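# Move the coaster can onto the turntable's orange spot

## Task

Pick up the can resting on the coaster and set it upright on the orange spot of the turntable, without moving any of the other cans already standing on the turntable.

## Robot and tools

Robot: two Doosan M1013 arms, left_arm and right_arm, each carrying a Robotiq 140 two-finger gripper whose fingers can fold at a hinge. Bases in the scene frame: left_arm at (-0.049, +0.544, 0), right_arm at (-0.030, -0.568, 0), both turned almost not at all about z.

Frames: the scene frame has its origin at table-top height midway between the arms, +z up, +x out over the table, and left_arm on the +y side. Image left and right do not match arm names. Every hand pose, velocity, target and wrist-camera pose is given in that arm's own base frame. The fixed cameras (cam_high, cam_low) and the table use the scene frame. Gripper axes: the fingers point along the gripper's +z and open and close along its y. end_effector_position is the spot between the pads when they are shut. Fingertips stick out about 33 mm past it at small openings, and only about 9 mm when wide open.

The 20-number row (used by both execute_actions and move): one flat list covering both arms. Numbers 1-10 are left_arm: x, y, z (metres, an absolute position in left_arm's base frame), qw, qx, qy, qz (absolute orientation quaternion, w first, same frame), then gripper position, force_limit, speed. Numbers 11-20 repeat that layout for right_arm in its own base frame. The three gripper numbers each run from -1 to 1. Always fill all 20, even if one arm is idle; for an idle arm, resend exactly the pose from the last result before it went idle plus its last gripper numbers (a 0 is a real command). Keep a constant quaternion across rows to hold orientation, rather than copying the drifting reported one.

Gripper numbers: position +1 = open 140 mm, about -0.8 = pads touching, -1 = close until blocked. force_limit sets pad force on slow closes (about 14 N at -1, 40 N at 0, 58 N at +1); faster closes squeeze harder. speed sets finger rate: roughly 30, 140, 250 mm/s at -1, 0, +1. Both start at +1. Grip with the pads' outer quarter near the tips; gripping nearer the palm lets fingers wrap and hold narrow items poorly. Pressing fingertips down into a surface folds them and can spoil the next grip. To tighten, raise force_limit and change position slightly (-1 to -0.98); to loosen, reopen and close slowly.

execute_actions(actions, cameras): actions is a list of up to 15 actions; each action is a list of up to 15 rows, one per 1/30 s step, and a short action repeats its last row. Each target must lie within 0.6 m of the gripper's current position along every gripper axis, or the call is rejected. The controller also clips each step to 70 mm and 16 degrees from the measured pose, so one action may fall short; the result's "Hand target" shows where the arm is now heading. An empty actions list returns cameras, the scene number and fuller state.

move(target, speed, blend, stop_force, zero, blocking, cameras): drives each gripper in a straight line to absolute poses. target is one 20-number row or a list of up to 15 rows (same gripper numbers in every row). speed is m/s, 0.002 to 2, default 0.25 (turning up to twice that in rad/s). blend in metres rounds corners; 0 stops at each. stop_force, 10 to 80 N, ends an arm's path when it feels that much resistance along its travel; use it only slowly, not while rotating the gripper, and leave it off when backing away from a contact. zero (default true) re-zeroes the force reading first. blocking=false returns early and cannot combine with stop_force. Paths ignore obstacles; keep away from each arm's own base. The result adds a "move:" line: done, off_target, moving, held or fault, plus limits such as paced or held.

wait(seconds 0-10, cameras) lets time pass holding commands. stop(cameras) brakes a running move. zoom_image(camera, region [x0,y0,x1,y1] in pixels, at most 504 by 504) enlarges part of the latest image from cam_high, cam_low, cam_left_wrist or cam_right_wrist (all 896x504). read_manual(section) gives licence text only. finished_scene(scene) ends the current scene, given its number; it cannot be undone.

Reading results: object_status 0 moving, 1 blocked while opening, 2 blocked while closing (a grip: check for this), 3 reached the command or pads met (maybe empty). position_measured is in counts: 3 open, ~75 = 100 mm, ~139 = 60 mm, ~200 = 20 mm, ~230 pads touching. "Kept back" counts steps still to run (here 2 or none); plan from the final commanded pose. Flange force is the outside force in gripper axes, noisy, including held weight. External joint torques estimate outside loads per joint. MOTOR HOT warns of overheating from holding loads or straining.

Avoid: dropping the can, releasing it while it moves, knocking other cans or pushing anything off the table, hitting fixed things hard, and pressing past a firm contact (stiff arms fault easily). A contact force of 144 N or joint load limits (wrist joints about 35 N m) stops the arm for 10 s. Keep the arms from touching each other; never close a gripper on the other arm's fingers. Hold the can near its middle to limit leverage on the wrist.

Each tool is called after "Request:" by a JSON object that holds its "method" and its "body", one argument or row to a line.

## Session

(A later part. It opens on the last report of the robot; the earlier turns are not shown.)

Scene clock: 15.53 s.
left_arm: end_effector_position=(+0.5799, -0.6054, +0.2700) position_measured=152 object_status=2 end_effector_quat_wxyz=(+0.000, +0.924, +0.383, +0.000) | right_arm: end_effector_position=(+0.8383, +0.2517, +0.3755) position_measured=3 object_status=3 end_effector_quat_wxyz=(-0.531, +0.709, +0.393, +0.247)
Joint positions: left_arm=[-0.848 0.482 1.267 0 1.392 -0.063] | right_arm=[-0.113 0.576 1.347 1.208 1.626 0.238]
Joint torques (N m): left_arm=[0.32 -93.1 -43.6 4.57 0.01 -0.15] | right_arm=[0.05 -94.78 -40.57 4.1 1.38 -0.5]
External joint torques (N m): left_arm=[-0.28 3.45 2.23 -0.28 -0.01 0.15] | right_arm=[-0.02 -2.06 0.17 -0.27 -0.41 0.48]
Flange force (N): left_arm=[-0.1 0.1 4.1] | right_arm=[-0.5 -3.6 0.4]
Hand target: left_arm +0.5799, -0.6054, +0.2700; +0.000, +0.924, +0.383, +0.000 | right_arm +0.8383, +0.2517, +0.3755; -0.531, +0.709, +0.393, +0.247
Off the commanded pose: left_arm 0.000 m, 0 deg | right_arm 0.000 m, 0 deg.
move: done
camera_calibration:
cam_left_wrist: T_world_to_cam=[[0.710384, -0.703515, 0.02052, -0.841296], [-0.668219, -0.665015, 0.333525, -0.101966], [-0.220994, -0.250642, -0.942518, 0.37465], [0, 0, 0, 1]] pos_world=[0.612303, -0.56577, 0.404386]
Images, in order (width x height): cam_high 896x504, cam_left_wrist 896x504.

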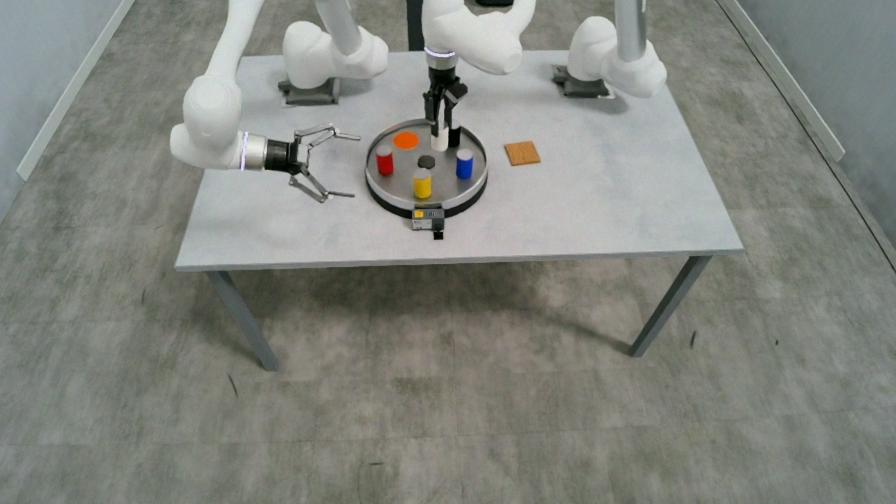

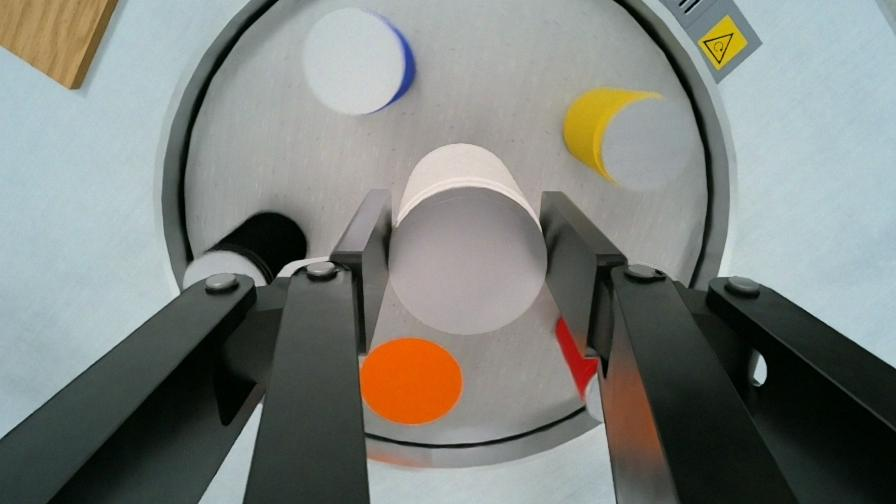

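Request:
{"method": "move", "body": {
  "target": [0.6018,-0.5351,0.35,0,0.924,0.383,0,-1,-0.1,-1,0.8383,0.2517,0.3755,-0.531,0.709,0.393,0.247,1,1,1],
  "speed": 0.2
}}

Request:
{"method": "move", "body": {
  "target": [
    [0.57,-0.522,0.33,0,0.924,0.383,0,-1,-0.1,-1,0.8383,0.2517,0.3755,-0.531,0.709,0.393,0.247,1,1,1],
    [0.536,-0.5175,0.308,0,0.924,0.383,0,-1,-0.1,-1,0.8383,0.2517,0.3755,-0.531,0.709,0.393,0.247,1,1,1],
    [0.502,-0.522,0.286,0,0.924,0.383,0,-1,-0.1,-1,0.8383,0.2517,0.3755,-0.531,0.709,0.393,0.247,1,1,1],
    [0.4703,-0.5351,0.267,0,0.924,0.383,0,-1,-0.1,-1,0.8383,0.2517,0.3755,-0.531,0.709,0.393,0.247,1,1,1],
    [0.443,-0.556,0.256,0,0.924,0.383,0,-1,-0.1,-1,0.8383,0.2517,0.3755,-0.531,0.709,0.393,0.247,1,1,1],
    [0.4221,-0.5833,0.2525,0,0.924,0.383,0,-1,-0.1,-1,0.8383,0.2517,0.3755,-0.531,0.709,0.393,0.247,1,1,1],
    [0.409,-0.615,0.2525,0,0.924,0.383,0,-1,-0.1,-1,0.8383,0.2517,0.3755,-0.531,0.709,0.393,0.247,1,1,1],
    [0.4045,-0.649,0.2525,0,0.924,0.383,0,-1,-0.1,-1,0.8383,0.2517,0.3755,-0.531,0.709,0.393,0.247,1,1,1]
  ],
  "speed": [0.1171,0.1202,0.1202,0.1157,0.1063,0.1017,0.1013,0.1013],
  "blend": 0.012,
  "blocking": false
}}

Request:
{"method": "wait", "body": {
  "seconds": 0.5
}}

Request:
{"method": "wait", "body": {
  "seconds": 0.5
}}

Request:
{"method": "wait", "body": {
  "seconds": 0.5
}}

Request:
{"method": "wait", "body": {
  "seconds": 0.3
}}

Request:
{"method": "wait", "body": {
  "seconds": 2,
  "cameras": ["cam_left_wrist"]
}}

Scene clock: 17.43 s.
left_arm: end_effector_position=(+0.6018, -0.5351, +0.3500) position_measured=152 object_status=2 end_effector_quat_wxyz=(+0.000, +0.924, +0.383, +0.000) | right_arm: end_effector_position=(+0.8383, +0.2517, +0.3755) position_measured=3 object_status=3 end_effector_quat_wxyz=(-0.531, +0.709, +0.393, +0.247)
Joint positions: left_arm=[-0.77 0.41 1.231 0 1.502 0.015] | right_arm=[-0.113 0.576 1.347 1.208 1.626 0.238]
Joint torques (N m): left_arm=[0.47 -86.44 -44.29 4.65 0.03 -0.17] | right_arm=[0.01 -95.12 -40.77 4.2 1.32 -0.49]
External joint torques (N m): left_arm=[-1.01 3.71 2.56 -0.34 -0.04 0.17] | right_arm=[-0.13 -1.77 0.37 -0.37 -0.35 0.46]
Flange force (N): left_arm=[-1.0 0.0 4.7] | right_arm=[-0.9 -3.4 0.3]
Hand target: left_arm +0.6018, -0.5351, +0.3500; +0.000, +0.924, +0.383, +0.000 | right_arm +0.8383, +0.2517, +0.3755; -0.531, +0.709, +0.393, +0.247
Off the commanded pose: left_arm 0.000 m, 0 deg | right_arm 0.000 m, 0 deg.
move: done

Scene clock: 17.93 s.
left_arm: end_effector_position=(+0.5617, -0.5209, +0.3246) position_measured=152 object_status=2 end_effector_quat_wxyz=(+0.000, +0.924, +0.383, +0.000) end_effector_velocity=(-0.100, +0.016, -0.065) end_effector_angular_velocity=(+0.000, +0.000, +0.001) | right_arm: end_effector_position=(+0.8383, +0.2517, +0.3755) position_measured=3 object_status=3 end_effector_quat_wxyz=(-0.531, +0.709, +0.393, +0.247)
Joint positions: left_arm=[-0.793 0.349 1.362 0 1.431 -0.008] | right_arm=[-0.113 0.576 1.347 1.208 1.626 0.238]
Joint velocities: left_arm=[-0.078 -0.122 0.287 0 -0.165 -0.078] | right_arm=[within noise]
Joint torques (N m): left_arm=[-0.4 -77.73 -43 4.61 0.5 -0.03] | right_arm=[0.05 -94.85 -40.66 4.25 1.32 -0.48]
External joint torques (N m): left_arm=[-0.61 2.3 1.87 -0.38 -0.53 0.03] | right_arm=[0.05 -2.02 0.22 -0.42 -0.35 0.45]
Flange force (N): left_arm=[-0.8 -0.8 4.2] | right_arm=[-0.7 -3.6 0.4]
Hand target: left_arm +0.5565, -0.5202, +0.3212; +0.000, +0.924, +0.383, +0.000 | right_arm +0.8383, +0.2517, +0.3755; -0.531, +0.709, +0.393, +0.247
Tool commands: left_gripper/position=-1.0 left_gripper/force_limit=-0.1 left_gripper/speed=-1.0 right_gripper/position=+1.0 right_gripper/force_limit=+1.0 right_gripper/speed=+1.0
Off the commanded pose: left_arm 0.215 m, 0 deg | right_arm 0.000 m, 0 deg.
move: running; path passed 1 of 8 targets

Scene clock: 18.43 s.
left_arm: end_effector_position=(+0.5114, -0.5207, +0.2921) position_measured=152 object_status=2 end_effector_quat_wxyz=(+0.000, +0.924, +0.383, +0.000) end_effector_velocity=(-0.101, -0.015, -0.066) end_effector_angular_velocity=(+0.001, +0.002, -0.001) | right_arm: end_effector_position=(+0.8383, +0.2517, +0.3755) position_measured=3 object_status=3 end_effector_quat_wxyz=(-0.531, +0.709, +0.393, +0.247)
Joint positions: left_arm=[-0.842 0.3 1.488 0 1.354 -0.057] | right_arm=[-0.113 0.576 1.347 1.208 1.626 0.238]
Joint velocities: left_arm=[-0.116 -0.071 0.215 -0.001 -0.142 -0.115] | right_arm=[within noise]
Joint torques (N m): left_arm=[3.46 -74.18 -43.25 4.57 0.16 0.01] | right_arm=[0.03 -94.45 -40.84 4.17 1.36 -0.53]
External joint torques (N m): left_arm=[-3.31 2.82 2.02 -0.29 -0.19 -0.01] | right_arm=[0.15 -2.49 0.42 -0.33 -0.38 0.5]
Flange force (N): left_arm=[-4.6 -0.2 4.1] | right_arm=[-1.2 -4.7 0.7]
Hand target: left_arm +0.5066, -0.5215, +0.2890; +0.000, +0.924, +0.383, +0.000 | right_arm +0.8383, +0.2517, +0.3755; -0.531, +0.709, +0.393, +0.247
Tool commands: left_gripper/position=-1.0 left_gripper/force_limit=-0.1 left_gripper/speed=-1.0 right_gripper/position=+1.0 right_gripper/force_limit=+1.0 right_gripper/speed=+1.0
Off the commanded pose: left_arm 0.172 m, 0 deg | right_arm 0.000 m, 0 deg.
earlier move: running; path passed 2 of 8 targets
wait: 0.50 s; no rest

Scene clock: 18.93 s.
left_arm: end_effector_position=(+0.4651, -0.5392, +0.2650) position_measured=152 object_status=2 end_effector_quat_wxyz=(+0.000, +0.924, +0.383, +0.000) end_effector_velocity=(-0.082, -0.057, -0.037) end_effector_angular_velocity=(+0.000, +0.000, +0.000) | right_arm: end_effector_position=(+0.8383, +0.2517, +0.3755) position_measured=3 object_status=3 end_effector_quat_wxyz=(-0.531, +0.709, +0.393, +0.247)
Joint positions: left_arm=[-0.908 0.283 1.561 0 1.298 -0.123] | right_arm=[-0.113 0.576 1.347 1.208 1.626 0.238]
Joint velocities: left_arm=[-0.14 0 0.07 0 -0.069 -0.14] | right_arm=[within noise]
Joint torques (N m): left_arm=[-1.89 -71.84 -43.21 4.5 0.32 -0.46] | right_arm=[-0.04 -94.68 -40.91 4.23 1.41 -0.49]
External joint torques (N m): left_arm=[1.62 3.22 2.37 -0.28 -0.36 0.46] | right_arm=[0.14 -2.38 0.37 -0.39 -0.43 0.46]
Flange force (N): left_arm=[2.9 0.3 5.1] | right_arm=[-1.1 -4.4 0.7]
Hand target: left_arm +0.4611, -0.5421, +0.2633; +0.000, +0.924, +0.383, +0.000 | right_arm +0.8383, +0.2517, +0.3755; -0.531, +0.709, +0.393, +0.247
Tool commands: left_gripper/position=-1.0 left_gripper/force_limit=-0.1 left_gripper/speed=-1.0 right_gripper/position=+1.0 right_gripper/force_limit=+1.0 right_gripper/speed=+1.0
Off the commanded pose: left_arm 0.126 m, 0 deg | right_arm 0.000 m, 0 deg.
earlier move: running; path passed 4 of 8 targets
wait: 0.50 s; no rest

Scene clock: 19.43 s.
left_arm: end_effector_position=(+0.4291, -0.5740, +0.2536) position_measured=152 object_status=2 end_effector_quat_wxyz=(+0.000, +0.924, +0.383, +0.000) end_effector_velocity=(-0.060, -0.080, -0.008) end_effector_angular_velocity=(-0.002, -0.001, -0.001) | right_arm: end_effector_position=(+0.8383, +0.2517, +0.3755) position_measured=3 object_status=3 end_effector_quat_wxyz=(-0.531, +0.709, +0.393, +0.247)
Joint positions: left_arm=[-0.977 0.295 1.566 0 1.281 -0.192] | right_arm=[-0.113 0.576 1.347 1.208 1.626 0.238]
Joint velocities: left_arm=[-0.132 0.046 -0.047 -0.001 -0.002 -0.131] | right_arm=[within noise]
Joint torques (N m): left_arm=[1.49 -77.56 -41.86 4.45 0.02 -0.27] | right_arm=[-0.25 -94.48 -40.75 4.19 1.36 -0.55]
External joint torques (N m): left_arm=[-1.35 8.01 1.79 -0.29 -0.03 0.27] | right_arm=[0.24 -2.59 0.28 -0.34 -0.38 0.53]
Flange force (N): left_arm=[-2.7 8.3 6.0] | right_arm=[-0.8 -4.6 0.7]
Hand target: left_arm +0.4263, -0.5780, +0.2532; +0.000, +0.924, +0.383, +0.000 | right_arm +0.8383, +0.2517, +0.3755; -0.531, +0.709, +0.393, +0.247
Tool commands: left_gripper/position=-1.0 left_gripper/force_limit=-0.1 left_gripper/speed=-1.0 right_gripper/position=+1.0 right_gripper/force_limit=+1.0 right_gripper/speed=+1.0
Off the commanded pose: left_arm 0.079 m, 0 deg | right_arm 0.000 m, 0 deg.
earlier move: running; path passed 5 of 8 targets
wait: 0.50 s; no rest

Scene clock: 19.73 s.
left_arm: end_effector_position=(+0.4149, -0.6007, +0.2525) position_measured=152 object_status=2 end_effector_quat_wxyz=(+0.000, +0.924, +0.383, +0.000) end_effector_velocity=(-0.038, -0.094, -0.001) end_effector_angular_velocity=(+0.003, +0.001, +0.001) | right_arm: end_effector_position=(+0.8383, +0.2517, +0.3755) position_measured=3 object_status=3 end_effector_quat_wxyz=(-0.531, +0.709, +0.393, +0.247)
Joint positions: left_arm=[-1.014 0.316 1.539 0 1.286 -0.229] | right_arm=[-0.113 0.576 1.347 1.208 1.626 0.238]
Joint velocities: left_arm=[-0.113 0.088 -0.117 0.001 0.033 -0.114] | right_arm=[within noise]
Joint torques (N m): left_arm=[-1.42 -73.28 -45.25 4.42 0 -0.51] | right_arm=[0 -94.91 -40.9 4.22 1.35 -0.51]
External joint torques (N m): left_arm=[1.38 1.75 5.16 -0.27 -0.02 0.51] | right_arm=[-0.08 -1.96 0.47 -0.38 -0.37 0.48]
Flange force (N): left_arm=[4.0 -7.5 7.3] | right_arm=[-1.2 -3.9 0.5]
Hand target: left_arm +0.4131, -0.6050, +0.2525; +0.000, +0.924, +0.383, +0.000 | right_arm +0.8383, +0.2517, +0.3755; -0.531, +0.709, +0.393, +0.247
Tool commands: left_gripper/position=-1.0 left_gripper/force_limit=-0.1 left_gripper/speed=-1.0 right_gripper/position=+1.0 right_gripper/force_limit=+1.0 right_gripper/speed=+1.0
Off the commanded pose: left_arm 0.049 m, 0 deg | right_arm 0.000 m, 0 deg.
earlier move: running; path passed 6 of 8 targets
wait: 0.30 s; no rest

Scene clock: 20.43 s.
left_arm: end_effector_position=(+0.4044, -0.6490, +0.2525) position_measured=152 object_status=2 end_effector_quat_wxyz=(+0.000, +0.924, +0.383, +0.000) | right_arm: end_effector_position=(+0.8383, +0.2517, +0.3755) position_measured=3 object_status=3 end_effector_quat_wxyz=(-0.531, +0.709, +0.393, +0.247)
Joint positions: left_arm=[-1.059 0.37 1.464 0 1.307 -0.274] | right_arm=[-0.113 0.576 1.347 1.208 1.626 0.238]
Joint torques (N m): left_arm=[-0.56 -81.02 -42.96 4.43 0.02 -0.16] | right_arm=[0.39 -94.18 -40.56 4.2 1.4 -0.48]
External joint torques (N m): left_arm=[0.51 3.53 2.7 -0.26 -0.02 0.16] | right_arm=[-0.44 -2.9 0.06 -0.35 -0.43 0.45]
Flange force (N): left_arm=[0.9 -0.2 4.9] | right_arm=[-0.9 -4.8 -0.1]
Hand target: left_arm +0.4045, -0.6490, +0.2525; +0.000, +0.924, +0.383, +0.000 | right_arm +0.8383, +0.2517, +0.3755; -0.531, +0.709, +0.393, +0.247
Tool commands: left_gripper/position=-1.0 left_gripper/force_limit=-0.1 left_gripper/speed=-1.0 right_gripper/position=+1.0 right_gripper/force_limit=+1.0 right_gripper/speed=+1.0
Off the commanded pose: left_arm 0.000 m, 0 deg | right_arm 0.000 m, 0 deg.
earlier move: done
wait: 0.70 of 2 s (the move ended)
camera_calibration:
cam_left_wrist: T_world_to_cam=[[0.710351, -0.703552, 0.0203874, -0.746966], [-0.66822, -0.665013, 0.333525, -0.242328], [-0.221094, -0.250543, -0.942521, 0.308571], [0, 0, 0, 1]] pos_world=[0.436903, -0.609371, 0.386885]
Images, in order (width x height): cam_left_wrist 896x504.

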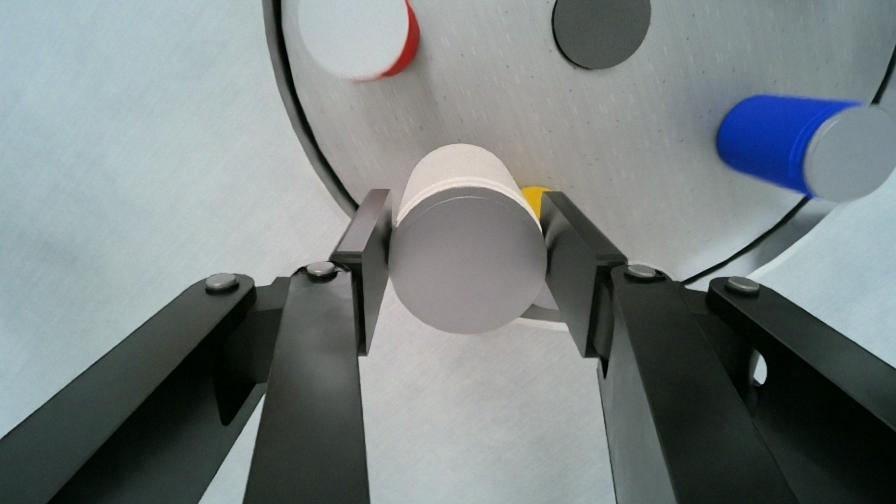

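Request:
{"method": "move", "body": {
  "target": [0.6018,-0.5351,0.255,0,0.924,0.383,0,-1,-0.1,-1,0.8383,0.2517,0.3755,-0.531,0.709,0.393,0.247,1,1,1],
  "speed": 0.2,
  "cameras": ["cam_left_wrist","cam_high"]
}}

Request:
{"method": "zoom_image", "body": {
  "camera": "cam_high",
  "region": [350, 100, 560, 250]
}}

Request:
{"method": "wait", "body": {
  "seconds": 1.5,
  "cameras": ["cam_left_wrist"]
}}

Scene clock: 22.10 s.
left_arm: end_effector_position=(+0.6018, -0.5351, +0.2550) position_measured=152 object_status=2 end_effector_quat_wxyz=(+0.000, +0.924, +0.383, +0.000) | right_arm: end_effector_position=(+0.8383, +0.2517, +0.3755) position_measured=3 object_status=3 end_effector_quat_wxyz=(-0.531, +0.709, +0.393, +0.247)
Joint positions: left_arm=[-0.77 0.433 1.368 0 1.34 0.015] | right_arm=[-0.113 0.576 1.347 1.208 1.626 0.238]
Joint torques (N m): left_arm=[1.13 -87.69 -43.09 4.58 0 -0.27] | right_arm=[0.16 -94.46 -40.56 4.23 1.32 -0.5]
External joint torques (N m): left_arm=[-1.09 3.87 2.46 -0.37 -0.01 0.27] | right_arm=[-0.32 -2.29 0.17 -0.39 -0.36 0.48]
Flange force (N): left_arm=[-1.0 0.4 4.6] | right_arm=[-0.8 -4.0 0.0]
Hand target: left_arm +0.6018, -0.5351, +0.2550; +0.000, +0.924, +0.383, +0.000 | right_arm +0.8383, +0.2517, +0.3755; -0.531, +0.709, +0.393, +0.247
Off the commanded pose: left_arm 0.000 m, 0 deg | right_arm 0.000 m, 0 deg.
move: done
camera_calibration:
cam_left_wrist: T_world_to_cam=[[0.710366, -0.703535, 0.020453, -0.807062], [-0.668243, -0.665039, 0.333429, -0.0355379], [-0.220977, -0.250525, -0.942553, 0.383033], [0, 0, 0, 1]] pos_world=[0.634203, -0.495471, 0.389386]
Images, in order (width x height): cam_high 896x504, cam_left_wrist 896x504.

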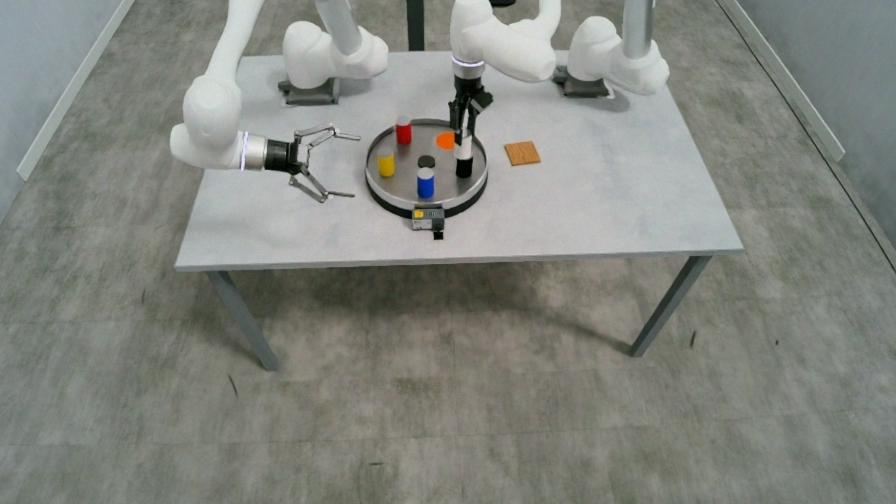

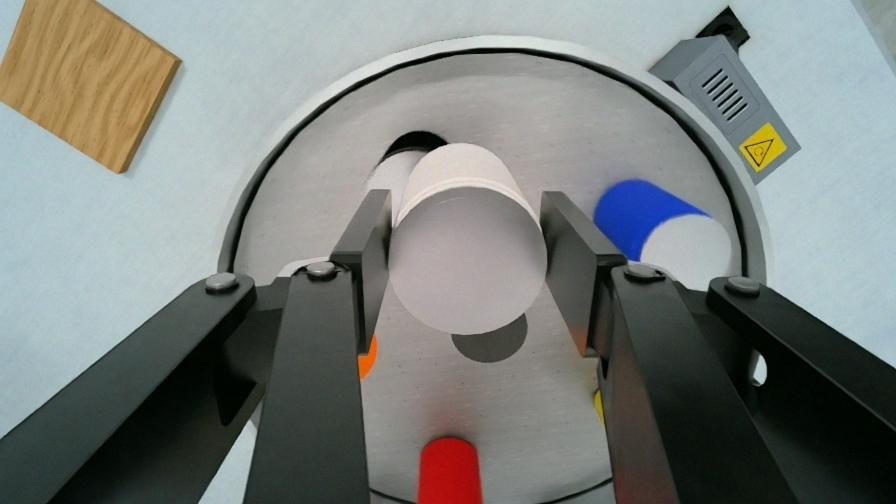

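Scaled by 2.400 from the camera's 896x504 image, which has a finer 1280x720 frame.

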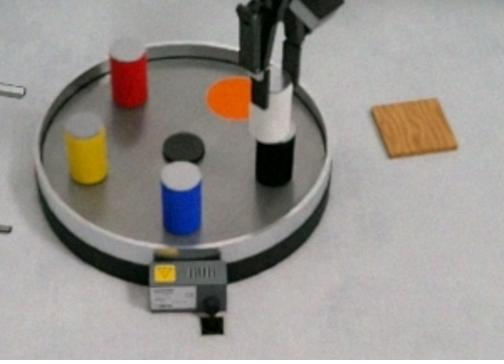

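Scene clock: 23.60 s.
left_arm: end_effector_position=(+0.6018, -0.5351, +0.2550) position_measured=152 object_status=2 end_effector_quat_wxyz=(+0.000, +0.924, +0.383, +0.000) | right_arm: end_effector_position=(+0.8383, +0.2517, +0.3755) position_measured=3 object_status=3 end_effector_quat_wxyz=(-0.531, +0.709, +0.393, +0.247)
Joint positions: left_arm=[-0.77 0.433 1.368 0 1.34 0.015] | right_arm=[-0.113 0.576 1.347 1.208 1.626 0.238]
Joint torques (N m): left_arm=[0.42 -87.65 -43.35 4.5 -0.01 -0.13] | right_arm=[0.38 -94.62 -40.64 4.18 1.36 -0.59]
External joint torques (N m): left_arm=[-0.45 3.42 2.66 -0.28 0.01 0.13] | right_arm=[-0.53 -2.5 0.13 -0.32 -0.38 0.56]
Flange force (N): left_arm=[-0.4 -0.8 4.7] | right_arm=[-0.7 -4.2 -0.2]
Hand target: left_arm +0.6018, -0.5351, +0.2550; +0.000, +0.924, +0.383, +0.000 | right_arm +0.8383, +0.2517, +0.3755; -0.531, +0.709, +0.393, +0.247
Tool commands: left_gripper/position=-1.0 left_gripper/force_limit=-0.1 left_gripper/speed=-1.0 right_gripper/position=+1.0 right_gripper/force_limit=+1.0 right_gripper/speed=+1.0
Off the commanded pose: left_arm 0.000 m, 0 deg | right_arm 0.000 m, 0 deg.
wait: 1.50 s; at rest by 0.17 s
camera_calibration:
cam_left_wrist: T_world_to_cam=[[0.710384, -0.703515, 0.0205197, -0.807089], [-0.668218, -0.665015, 0.333525, -0.035579], [-0.220994, -0.250642, -0.942518, 0.382972], [0, 0, 0, 1]] pos_world=[0.634203, -0.49547, 0.389386]
Images, in order (width x height): cam_left_wrist 896x504.

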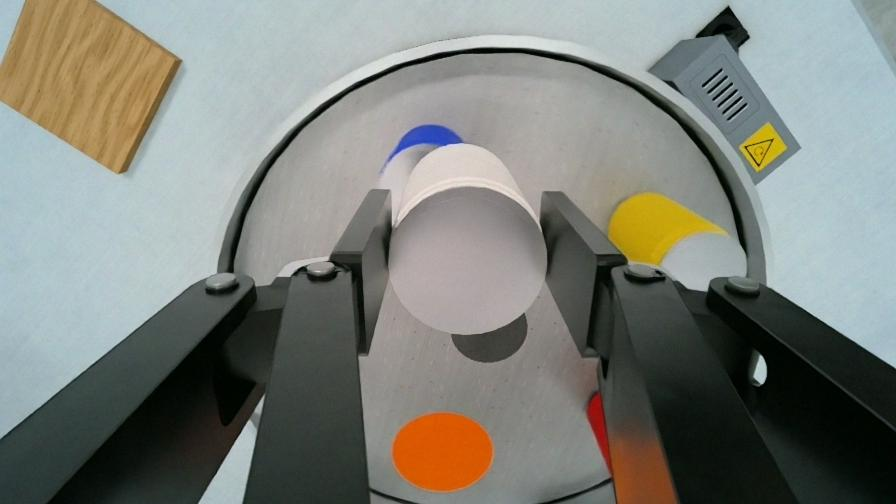

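Request:
{"method": "wait", "body": {
  "seconds": 0.1
}}

Scene clock: 23.97 s.
left_arm: end_effector_position=(+0.6018, -0.5351, +0.2550) position_measured=152 object_status=2 end_effector_quat_wxyz=(+0.000, +0.924, +0.383, +0.000) | right_arm: end_effector_position=(+0.8383, +0.2517, +0.3755) position_measured=3 object_status=3 end_effector_quat_wxyz=(-0.531, +0.709, +0.393, +0.247)
Joint positions: left_arm=[-0.77 0.433 1.368 0 1.34 0.015] | right_arm=[-0.113 0.576 1.347 1.208 1.626 0.238]
Joint torques (N m): left_arm=[0.48 -87.49 -43.23 4.49 -0.03 -0.13] | right_arm=[-0.07 -94.87 -40.66 4.23 1.33 -0.52]
External joint torques (N m): left_arm=[0.06 2.68 2.35 -0.23 0.02 0.13] | right_arm=[0 -1.97 0.25 -0.38 -0.35 0.49]
Flange force (N): left_arm=[0.2 -1.2 4.0] | right_arm=[-0.7 -3.6 0.4]
Hand target: left_arm +0.6018, -0.5351, +0.2550; +0.000, +0.924, +0.383, +0.000 | right_arm +0.8383, +0.2517, +0.3755; -0.531, +0.709, +0.393, +0.247
Tool commands: left_gripper/position=-1.0 left_gripper/force_limit=-0.1 left_gripper/speed=-1.0 right_gripper/position=+1.0 right_gripper/force_limit=+1.0 right_gripper/speed=+1.0
Off the commanded pose: left_arm 0.000 m, 0 deg | right_arm 0.000 m, 0 deg.
wait: 0.10 s; at rest from the start

Request:
{"method": "wait", "body": {
  "seconds": 4.02
}}

Request:
{"method": "move", "body": {
  "target": [
    [0.57,-0.522,0.23,0,0.924,0.383,0,-1,-0.1,-1,0.8383,0.2517,0.3755,-0.531,0.709,0.393,0.247,1,1,1],
    [0.536,-0.5175,0.208,0,0.924,0.383,0,-1,-0.1,-1,0.8383,0.2517,0.3755,-0.531,0.709,0.393,0.247,1,1,1],
    [0.502,-0.522,0.186,0,0.924,0.383,0,-1,-0.1,-1,0.8383,0.2517,0.3755,-0.531,0.709,0.393,0.247,1,1,1],
    [0.4703,-0.5351,0.167,0,0.924,0.383,0,-1,-0.1,-1,0.8383,0.2517,0.3755,-0.531,0.709,0.393,0.247,1,1,1],
    [0.443,-0.556,0.156,0,0.924,0.383,0,-1,-0.1,-1,0.8383,0.2517,0.3755,-0.531,0.709,0.393,0.247,1,1,1],
    [0.4221,-0.5833,0.1525,0,0.924,0.383,0,-1,-0.1,-1,0.8383,0.2517,0.3755,-0.531,0.709,0.393,0.247,1,1,1],
    [0.409,-0.615,0.1525,0,0.924,0.383,0,-1,-0.1,-1,0.8383,0.2517,0.3755,-0.531,0.709,0.393,0.247,1,1,1],
    [0.4045,-0.649,0.1525,0,0.924,0.383,0,-1,-0.1,-1,0.8383,0.2517,0.3755,-0.531,0.709,0.393,0.247,1,1,1],
    [0.409,-0.683,0.1525,0,0.924,0.383,0,-1,-0.1,-1,0.8383,0.2517,0.3755,-0.531,0.709,0.393,0.247,1,1,1],
    [0.4221,-0.7148,0.1525,0,0.924,0.383,0,-1,-0.1,-1,0.8383,0.2517,0.3755,-0.531,0.709,0.393,0.247,1,1,1]
  ],
  "speed": [0.1252,0.1202,0.1202,0.1157,0.1063,0.1017,0.1013,0.1013,0.1013,0.1013],
  "blend": 0.012,
  "blocking": false
}}

Request:
{"method": "wait", "body": {
  "seconds": 1.5,
  "cameras": ["cam_left_wrist"]
}}

Scene clock: 28.20 s.
left_arm: end_effector_position=(+0.6018, -0.5351, +0.2550) position_measured=152 object_status=2 end_effector_quat_wxyz=(+0.000, +0.924, +0.383, +0.000) | right_arm: end_effector_position=(+0.8383, +0.2517, +0.3755) position_measured=3 object_status=3 end_effector_quat_wxyz=(-0.531, +0.709, +0.393, +0.247)
Joint positions: left_arm=[-0.77 0.433 1.368 0 1.34 0.015] | right_arm=[-0.113 0.576 1.347 1.208 1.626 0.238]
Joint torques (N m): left_arm=[0.45 -87.68 -43.25 4.5 0 -0.15] | right_arm=[0.24 -94.81 -40.79 4.22 1.37 -0.6]
External joint torques (N m): left_arm=[-0.76 4.31 2.82 -0.31 0 0.15] | right_arm=[-0.33 -1.94 0.41 -0.37 -0.4 0.58]
Flange force (N): left_arm=[-0.7 0.2 5.2] | right_arm=[-1.0 -3.8 0.2]
Hand target: left_arm +0.6018, -0.5351, +0.2550; +0.000, +0.924, +0.383, +0.000 | right_arm +0.8383, +0.2517, +0.3755; -0.531, +0.709, +0.393, +0.247
Tool commands: left_gripper/position=-1.0 left_gripper/force_limit=-0.1 left_gripper/speed=-1.0 right_gripper/position=+1.0 right_gripper/force_limit=+1.0 right_gripper/speed=+1.0
Off the commanded pose: left_arm 0.000 m, 0 deg | right_arm 0.000 m, 0 deg.
wait: 4.03 s; at rest from the start

Scene clock: 28.70 s.
left_arm: end_effector_position=(+0.5617, -0.5209, +0.2247) position_measured=152 object_status=2 end_effector_quat_wxyz=(+0.000, +0.924, +0.383, +0.000) end_effector_velocity=(-0.099, +0.016, -0.065) end_effector_angular_velocity=(+0.000, -0.001, -0.001) | right_arm: end_effector_position=(+0.8383, +0.2517, +0.3755) position_measured=3 object_status=3 end_effector_quat_wxyz=(-0.531, +0.709, +0.393, +0.247)
Joint positions: left_arm=[-0.793 0.385 1.495 0 1.262 -0.008] | right_arm=[-0.113 0.576 1.347 1.208 1.626 0.238]
Joint velocities: left_arm=[-0.078 -0.097 0.263 0 -0.166 -0.077] | right_arm=[within noise]
Joint torques (N m): left_arm=[-0.45 -85.13 -42.22 4.35 0.07 0.12] | right_arm=[-0.49 -94.74 -40.73 4.24 1.35 -0.46]
External joint torques (N m): left_arm=[-0.85 6.91 2.25 -0.24 -0.09 -0.12] | right_arm=[0.56 -1.84 0.56 -0.43 -0.37 0.44]
Flange force (N): left_arm=[-1.1 5.6 6.2] | right_arm=[-1.1 -3.9 1.2]
Hand target: left_arm +0.5569, -0.5202, +0.2215; +0.000, +0.924, +0.383, +0.000 | right_arm +0.8383, +0.2517, +0.3755; -0.531, +0.709, +0.393, +0.247
Tool commands: left_gripper/position=-1.0 left_gripper/force_limit=-0.1 left_gripper/speed=-1.0 right_gripper/position=+1.0 right_gripper/force_limit=+1.0 right_gripper/speed=+1.0
Off the commanded pose: left_arm 0.250 m, 0 deg | right_arm 0.000 m, 0 deg.
move: running; path passed 1 of 10 targets

Scene clock: 30.20 s.
left_arm: end_effector_position=(+0.4296, -0.5733, +0.1537) position_measured=152 object_status=2 end_effector_quat_wxyz=(+0.000, +0.924, +0.383, +0.000) end_effector_velocity=(-0.061, -0.082, -0.010) end_effector_angular_velocity=(+0.000, -0.001, +0.000) | right_arm: end_effector_position=(+0.8383, +0.2517, +0.3755) position_measured=3 object_status=3 end_effector_quat_wxyz=(-0.531, +0.709, +0.393, +0.247)
Joint positions: left_arm=[-0.976 0.353 1.677 0 1.111 -0.191] | right_arm=[-0.113 0.576 1.347 1.208 1.626 0.238]
Joint velocities: left_arm=[-0.135 0.05 -0.05 0.001 0 -0.136] | right_arm=[within noise]
Joint torques (N m): left_arm=[-0.19 -77.48 -41.59 4.19 0.01 0.24] | right_arm=[-0.43 -95.08 -40.77 4.17 1.34 -0.52]
External joint torques (N m): left_arm=[-0.24 4.64 4.01 -0.31 -0.02 -0.24] | right_arm=[0.48 -2.08 0.19 -0.33 -0.36 0.5]
Flange force (N): left_arm=[-0.4 -1.7 7.3] | right_arm=[-0.4 -3.7 0.9]
Hand target: left_arm +0.4270, -0.5770, +0.1533; +0.000, +0.924, +0.383, +0.000 | right_arm +0.8383, +0.2517, +0.3755; -0.531, +0.709, +0.393, +0.247
Tool commands: left_gripper/position=-1.0 left_gripper/force_limit=-0.1 left_gripper/speed=-1.0 right_gripper/position=+1.0 right_gripper/force_limit=+1.0 right_gripper/speed=+1.0
Off the commanded pose: left_arm 0.142 m, 0 deg | right_arm 0.000 m, 0 deg.
earlier move: running; path passed 5 of 10 targets
wait: 1.50 s; no rest
camera_calibration:
cam_left_wrist: T_world_to_cam=[[0.710368, -0.703533, 0.0204532, -0.709613], [-0.668204, -0.664998, 0.333587, -0.142246], [-0.221088, -0.250637, -0.942497, 0.240022], [0, 0, 0, 1]] pos_world=[0.462103, -0.533671, 0.288186]
Images, in order (width x height): cam_left_wrist 896x504.

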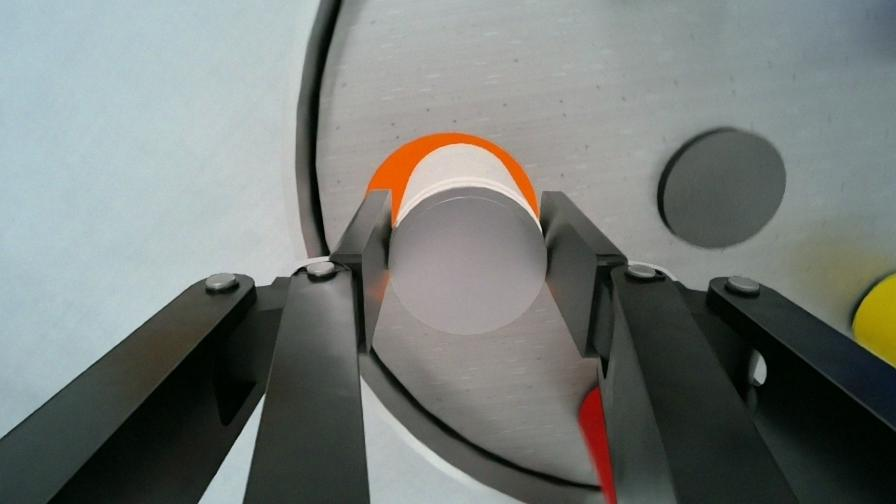

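Request:
{"method": "move", "body": {
  "target": [
    [0.4058,-0.6307,0.1525,0,0.924,0.383,0,0.1,-0.1,0,0.8383,0.2517,0.3755,-0.531,0.709,0.393,0.247,1,1,1],
    [0.4055,-0.665,0.1535,0,0.924,0.383,0,0.1,-0.1,0,0.8383,0.2517,0.3755,-0.531,0.709,0.393,0.247,1,1,1],
    [0.4141,-0.6983,0.192,0,0.924,0.383,0,0.1,-0.1,0,0.8383,0.2517,0.3755,-0.531,0.709,0.393,0.247,1,1,1],
    [0.427,-0.722,0.3,0,0.924,0.383,0,0.1,-0.1,0,0.8383,0.2517,0.3755,-0.531,0.709,0.393,0.247,1,1,1]
  ],
  "speed": [0.1013,0.1013,0.151,0.25],
  "blend": 0.012,
  "cameras": ["cam_left_wrist","cam_high"]
}}

Request:
{"method": "zoom_image", "body": {
  "camera": "cam_high",
  "region": [350, 100, 560, 250]
}}

Scene clock: 32.23 s.
left_arm: end_effector_position=(+0.4269, -0.7220, +0.2999) position_measured=117 object_status=3 end_effector_quat_wxyz=(+0.000, +0.924, +0.383, +0.000) | right_arm: end_effector_position=(+0.8383, +0.2517, +0.3755) position_measured=3 object_status=3 end_effector_quat_wxyz=(-0.531, +0.709, +0.393, +0.247)
Joint positions: left_arm=[-1.078 0.475 1.224 0 1.443 -0.293] | right_arm=[-0.113 0.576 1.347 1.208 1.626 0.238]
Joint torques (N m): left_arm=[0.68 -91.06 -42.64 4.61 -0.02 -0.17] | right_arm=[-0.38 -94.6 -40.71 4.15 1.32 -0.49]
External joint torques (N m): left_arm=[-0.72 2.65 1.27 -0.32 0.03 0.17] | right_arm=[0.4 -2.09 0.47 -0.33 -0.33 0.46]
Flange force (N): left_arm=[-0.9 1.0 2.4] | right_arm=[-1.1 -4.1 1.0]
Hand target: left_arm +0.4270, -0.7220, +0.3000; +0.000, +0.924, +0.383, +0.000 | right_arm +0.8383, +0.2517, +0.3755; -0.531, +0.709, +0.393, +0.247
Off the commanded pose: left_arm 0.000 m, 0 deg | right_arm 0.000 m, 0 deg.
earlier move: replaced; path passed 5 of 10 targets
move: done; started from rest: the earlier move stopped first
camera_calibration:
cam_left_wrist: T_world_to_cam=[[0.710396, -0.703508, 0.0203627, -0.815254], [-0.66821, -0.665103, 0.333368, -0.291646], [-0.220984, -0.25043, -0.942577, 0.339982], [0, 0, 0, 1]] pos_world=[0.459403, -0.682371, 0.434285]
Images, in order (width x height): cam_high 896x504, cam_left_wrist 896x504.

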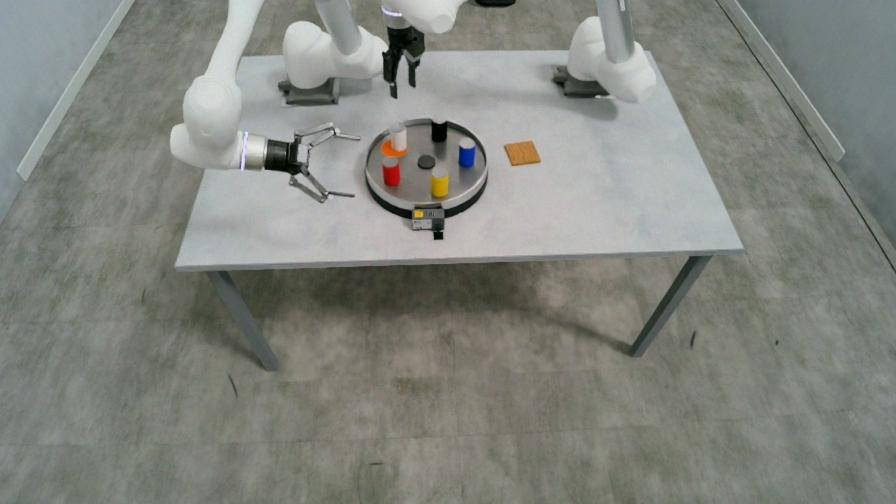

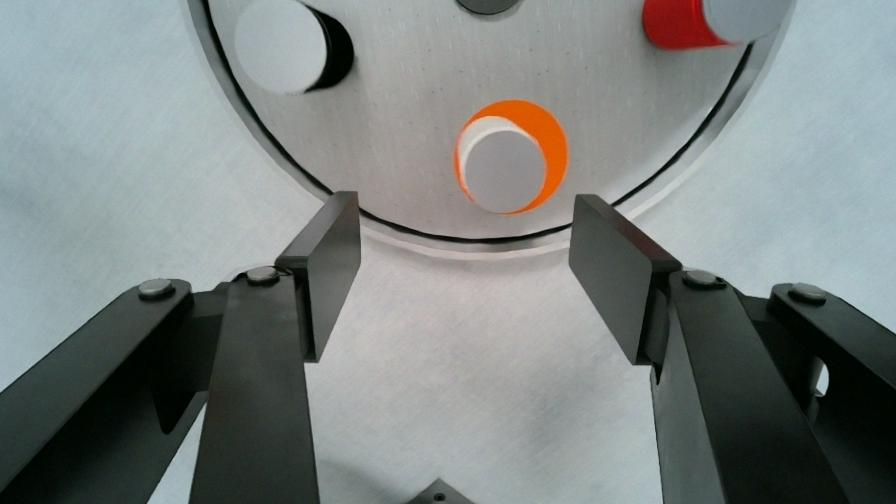

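Scaled by 2.400 from the camera's 896x504 image, which has a finer 1280x720 frame.

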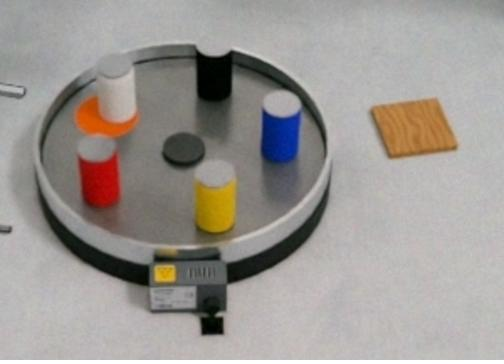

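Request:
{"method": "wait", "body": {
  "seconds": 3.6,
  "cameras": ["cam_high"]
}}

Request:
{"method": "zoom_image", "body": {
  "camera": "cam_high",
  "region": [370, 110, 490, 210]
}}

Request:
{"method": "wait", "body": {
  "seconds": 2.5,
  "cameras": ["cam_left_wrist"]
}}

Request:
{"method": "zoom_image", "body": {
  "camera": "cam_left_wrist",
  "region": [200, 0, 600, 240]
}}

Request:
{"method": "wait", "body": {
  "seconds": 0.3,
  "cameras": ["cam_left_wrist"]
}}

Request:
{"method": "zoom_image", "body": {
  "camera": "cam_left_wrist",
  "region": [300, 0, 700, 240]
}}

Scene clock: 36.33 s.
left_arm: end_effector_position=(+0.4270, -0.7220, +0.3000) position_measured=117 object_status=3 end_effector_quat_wxyz=(+0.000, +0.924, +0.383, +0.000) | right_arm: end_effector_position=(+0.8383, +0.2517, +0.3755) position_measured=3 object_status=3 end_effector_quat_wxyz=(-0.531, +0.709, +0.393, +0.247)
Joint positions: left_arm=[-1.078 0.475 1.223 0 1.443 -0.293] | right_arm=[-0.113 0.576 1.347 1.208 1.626 0.238]
Joint torques (N m): left_arm=[0.43 -91.3 -43.08 4.58 0.01 -0.12] | right_arm=[0.13 -94.66 -40.97 4.1 1.36 -0.49]
External joint torques (N m): left_arm=[-0.76 2.93 1.73 -0.31 -0.01 0.12] | right_arm=[-0.09 -2.61 0.3 -0.25 -0.39 0.46]
Flange force (N): left_arm=[-0.9 0.3 3.2] | right_arm=[-1.1 -4.7 0.4]
Hand target: left_arm +0.4270, -0.7220, +0.3000; +0.000, +0.924, +0.383, +0.000 | right_arm +0.8383, +0.2517, +0.3755; -0.531, +0.709, +0.393, +0.247
Tool commands: left_gripper/position=+0.1 left_gripper/force_limit=-0.1 left_gripper/speed=+0.0 right_gripper/position=+1.0 right_gripper/force_limit=+1.0 right_gripper/speed=+1.0
Off the commanded pose: left_arm 0.000 m, 0 deg | right_arm 0.000 m, 0 deg.
wait: 3.60 s; at rest from the start
Images, in order (width x height): cam_high 896x504.

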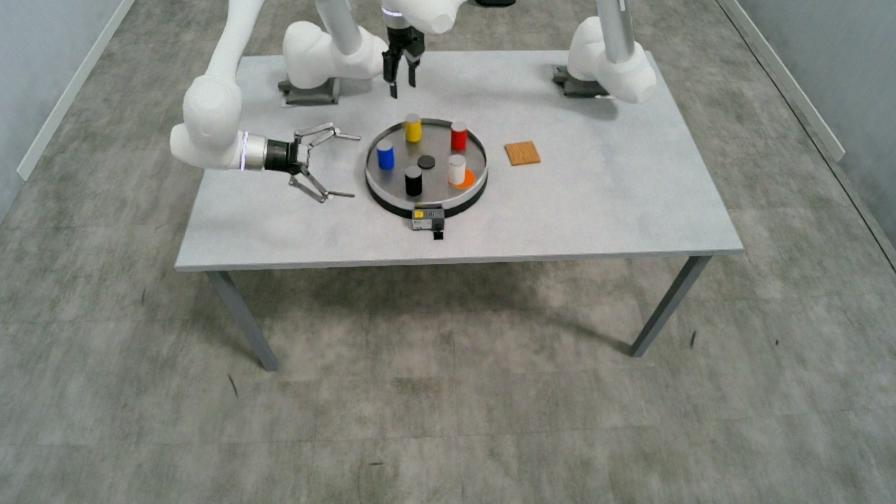

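Scaled by 4.200 from the camera's 896x504 image, which has a finer 1280x720 frame.

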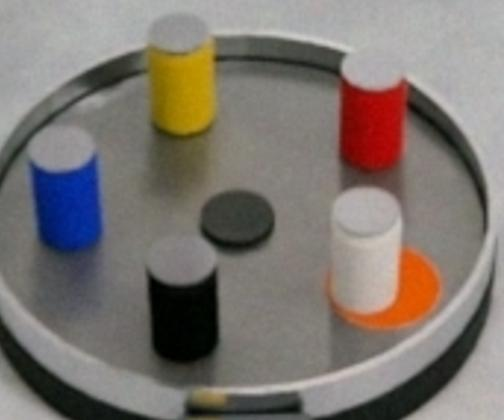

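Scene clock: 38.83 s.
left_arm: end_effector_position=(+0.4270, -0.7220, +0.3000) position_measured=117 object_status=3 end_effector_quat_wxyz=(+0.000, +0.924, +0.383, +0.000) | right_arm: end_effector_position=(+0.8383, +0.2517, +0.3755) position_measured=3 object_status=3 end_effector_quat_wxyz=(-0.531, +0.709, +0.393, +0.247)
Joint positions: left_arm=[-1.078 0.475 1.223 0 1.443 -0.293] | right_arm=[-0.113 0.576 1.347 1.208 1.626 0.238]
Joint torques (N m): left_arm=[0.54 -91.02 -43.02 4.61 -0.02 -0.16] | right_arm=[0.86 -95.05 -40.7 4.2 1.42 -0.46]
External joint torques (N m): left_arm=[-0.28 2.32 1.57 -0.3 0.03 0.16] | right_arm=[-0.85 -1.57 0.42 -0.38 -0.44 0.43]
Flange force (N): left_arm=[-0.1 -0.1 2.8] | right_arm=[-1.3 -3.2 -0.3]
Hand target: left_arm +0.4270, -0.7220, +0.3000; +0.000, +0.924, +0.383, +0.000 | right_arm +0.8383, +0.2517, +0.3755; -0.531, +0.709, +0.393, +0.247
Tool commands: left_gripper/position=+0.1 left_gripper/force_limit=-0.1 left_gripper/speed=+0.0 right_gripper/position=+1.0 right_gripper/force_limit=+1.0 right_gripper/speed=+1.0
Off the commanded pose: left_arm 0.000 m, 0 deg | right_arm 0.000 m, 0 deg.
wait: 2.50 s; at rest by 0.17 s
camera_calibration:
cam_left_wrist: T_world_to_cam=[[0.710384, -0.703515, 0.0205197, -0.815324], [-0.668218, -0.665015, 0.333525, -0.291684], [-0.220994, -0.250642, -0.942518, 0.339911], [0, 0, 0, 1]] pos_world=[0.459403, -0.68237, 0.434386]
Images, in order (width x height): cam_left_wrist 896x504.

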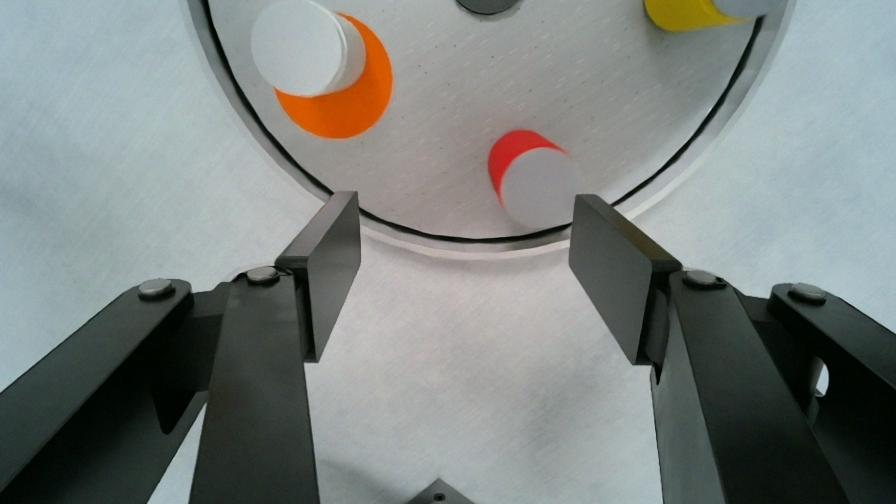

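Scaled by 1.260 from the camera's 896x504 image, which has a finer 1280x720 frame.

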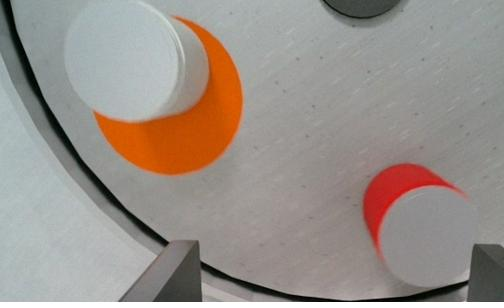

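Scene clock: 39.13 s.
left_arm: end_effector_position=(+0.4270, -0.7220, +0.3000) position_measured=117 object_status=3 end_effector_quat_wxyz=(+0.000, +0.924, +0.383, +0.000) | right_arm: end_effector_position=(+0.8383, +0.2517, +0.3755) position_measured=3 object_status=3 end_effector_quat_wxyz=(-0.531, +0.709, +0.393, +0.247)
Joint positions: left_arm=[-1.078 0.475 1.223 0 1.443 -0.293] | right_arm=[-0.113 0.576 1.347 1.208 1.626 0.238]
Joint torques (N m): left_arm=[0.67 -91.14 -43.03 4.58 0.01 -0.14] | right_arm=[-0.24 -94.87 -40.67 4.16 1.32 -0.49]
External joint torques (N m): left_arm=[-0.82 3.01 1.77 -0.3 -0.01 0.14] | right_arm=[0.28 -2.17 0.13 -0.31 -0.34 0.47]
Flange force (N): left_arm=[-0.9 0.3 3.3] | right_arm=[-0.4 -3.7 0.6]
Hand target: left_arm +0.4270, -0.7220, +0.3000; +0.000, +0.924, +0.383, +0.000 | right_arm +0.8383, +0.2517, +0.3755; -0.531, +0.709, +0.393, +0.247
Tool commands: left_gripper/position=+0.1 left_gripper/force_limit=-0.1 left_gripper/speed=+0.0 right_gripper/position=+1.0 right_gripper/force_limit=+1.0 right_gripper/speed=+1.0
Off the commanded pose: left_arm 0.000 m, 0 deg | right_arm 0.000 m, 0 deg.
wait: 0.30 s; at rest by 0.17 s
camera_calibration:
cam_left_wrist: T_world_to_cam=[[0.710384, -0.703515, 0.0205197, -0.815324], [-0.668218, -0.665015, 0.333525, -0.291684], [-0.220994, -0.250642, -0.942518, 0.339911], [0, 0, 0, 1]] pos_world=[0.459403, -0.68237, 0.434386]
Images, in order (width x height): cam_left_wrist 896x504.

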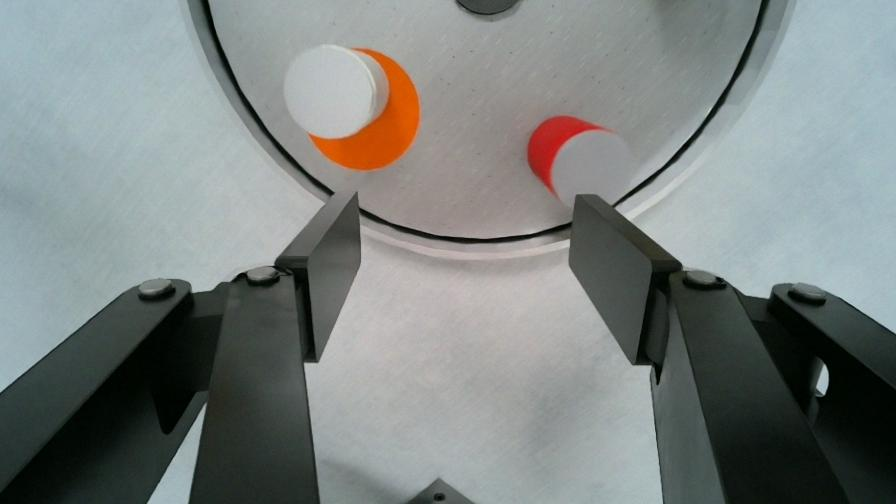

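Scaled by 1.260 from the camera's 896x504 image, which has a finer 1280x720 frame.

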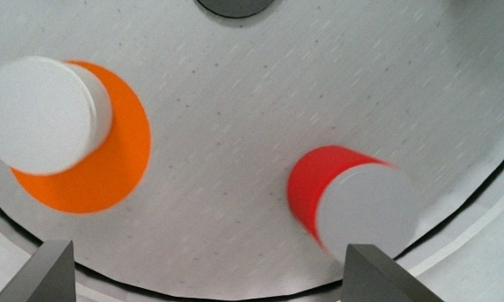

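Request:
{"method": "finished_scene", "body": {
  "scene": 1
}}

The scene is finished: the task was done.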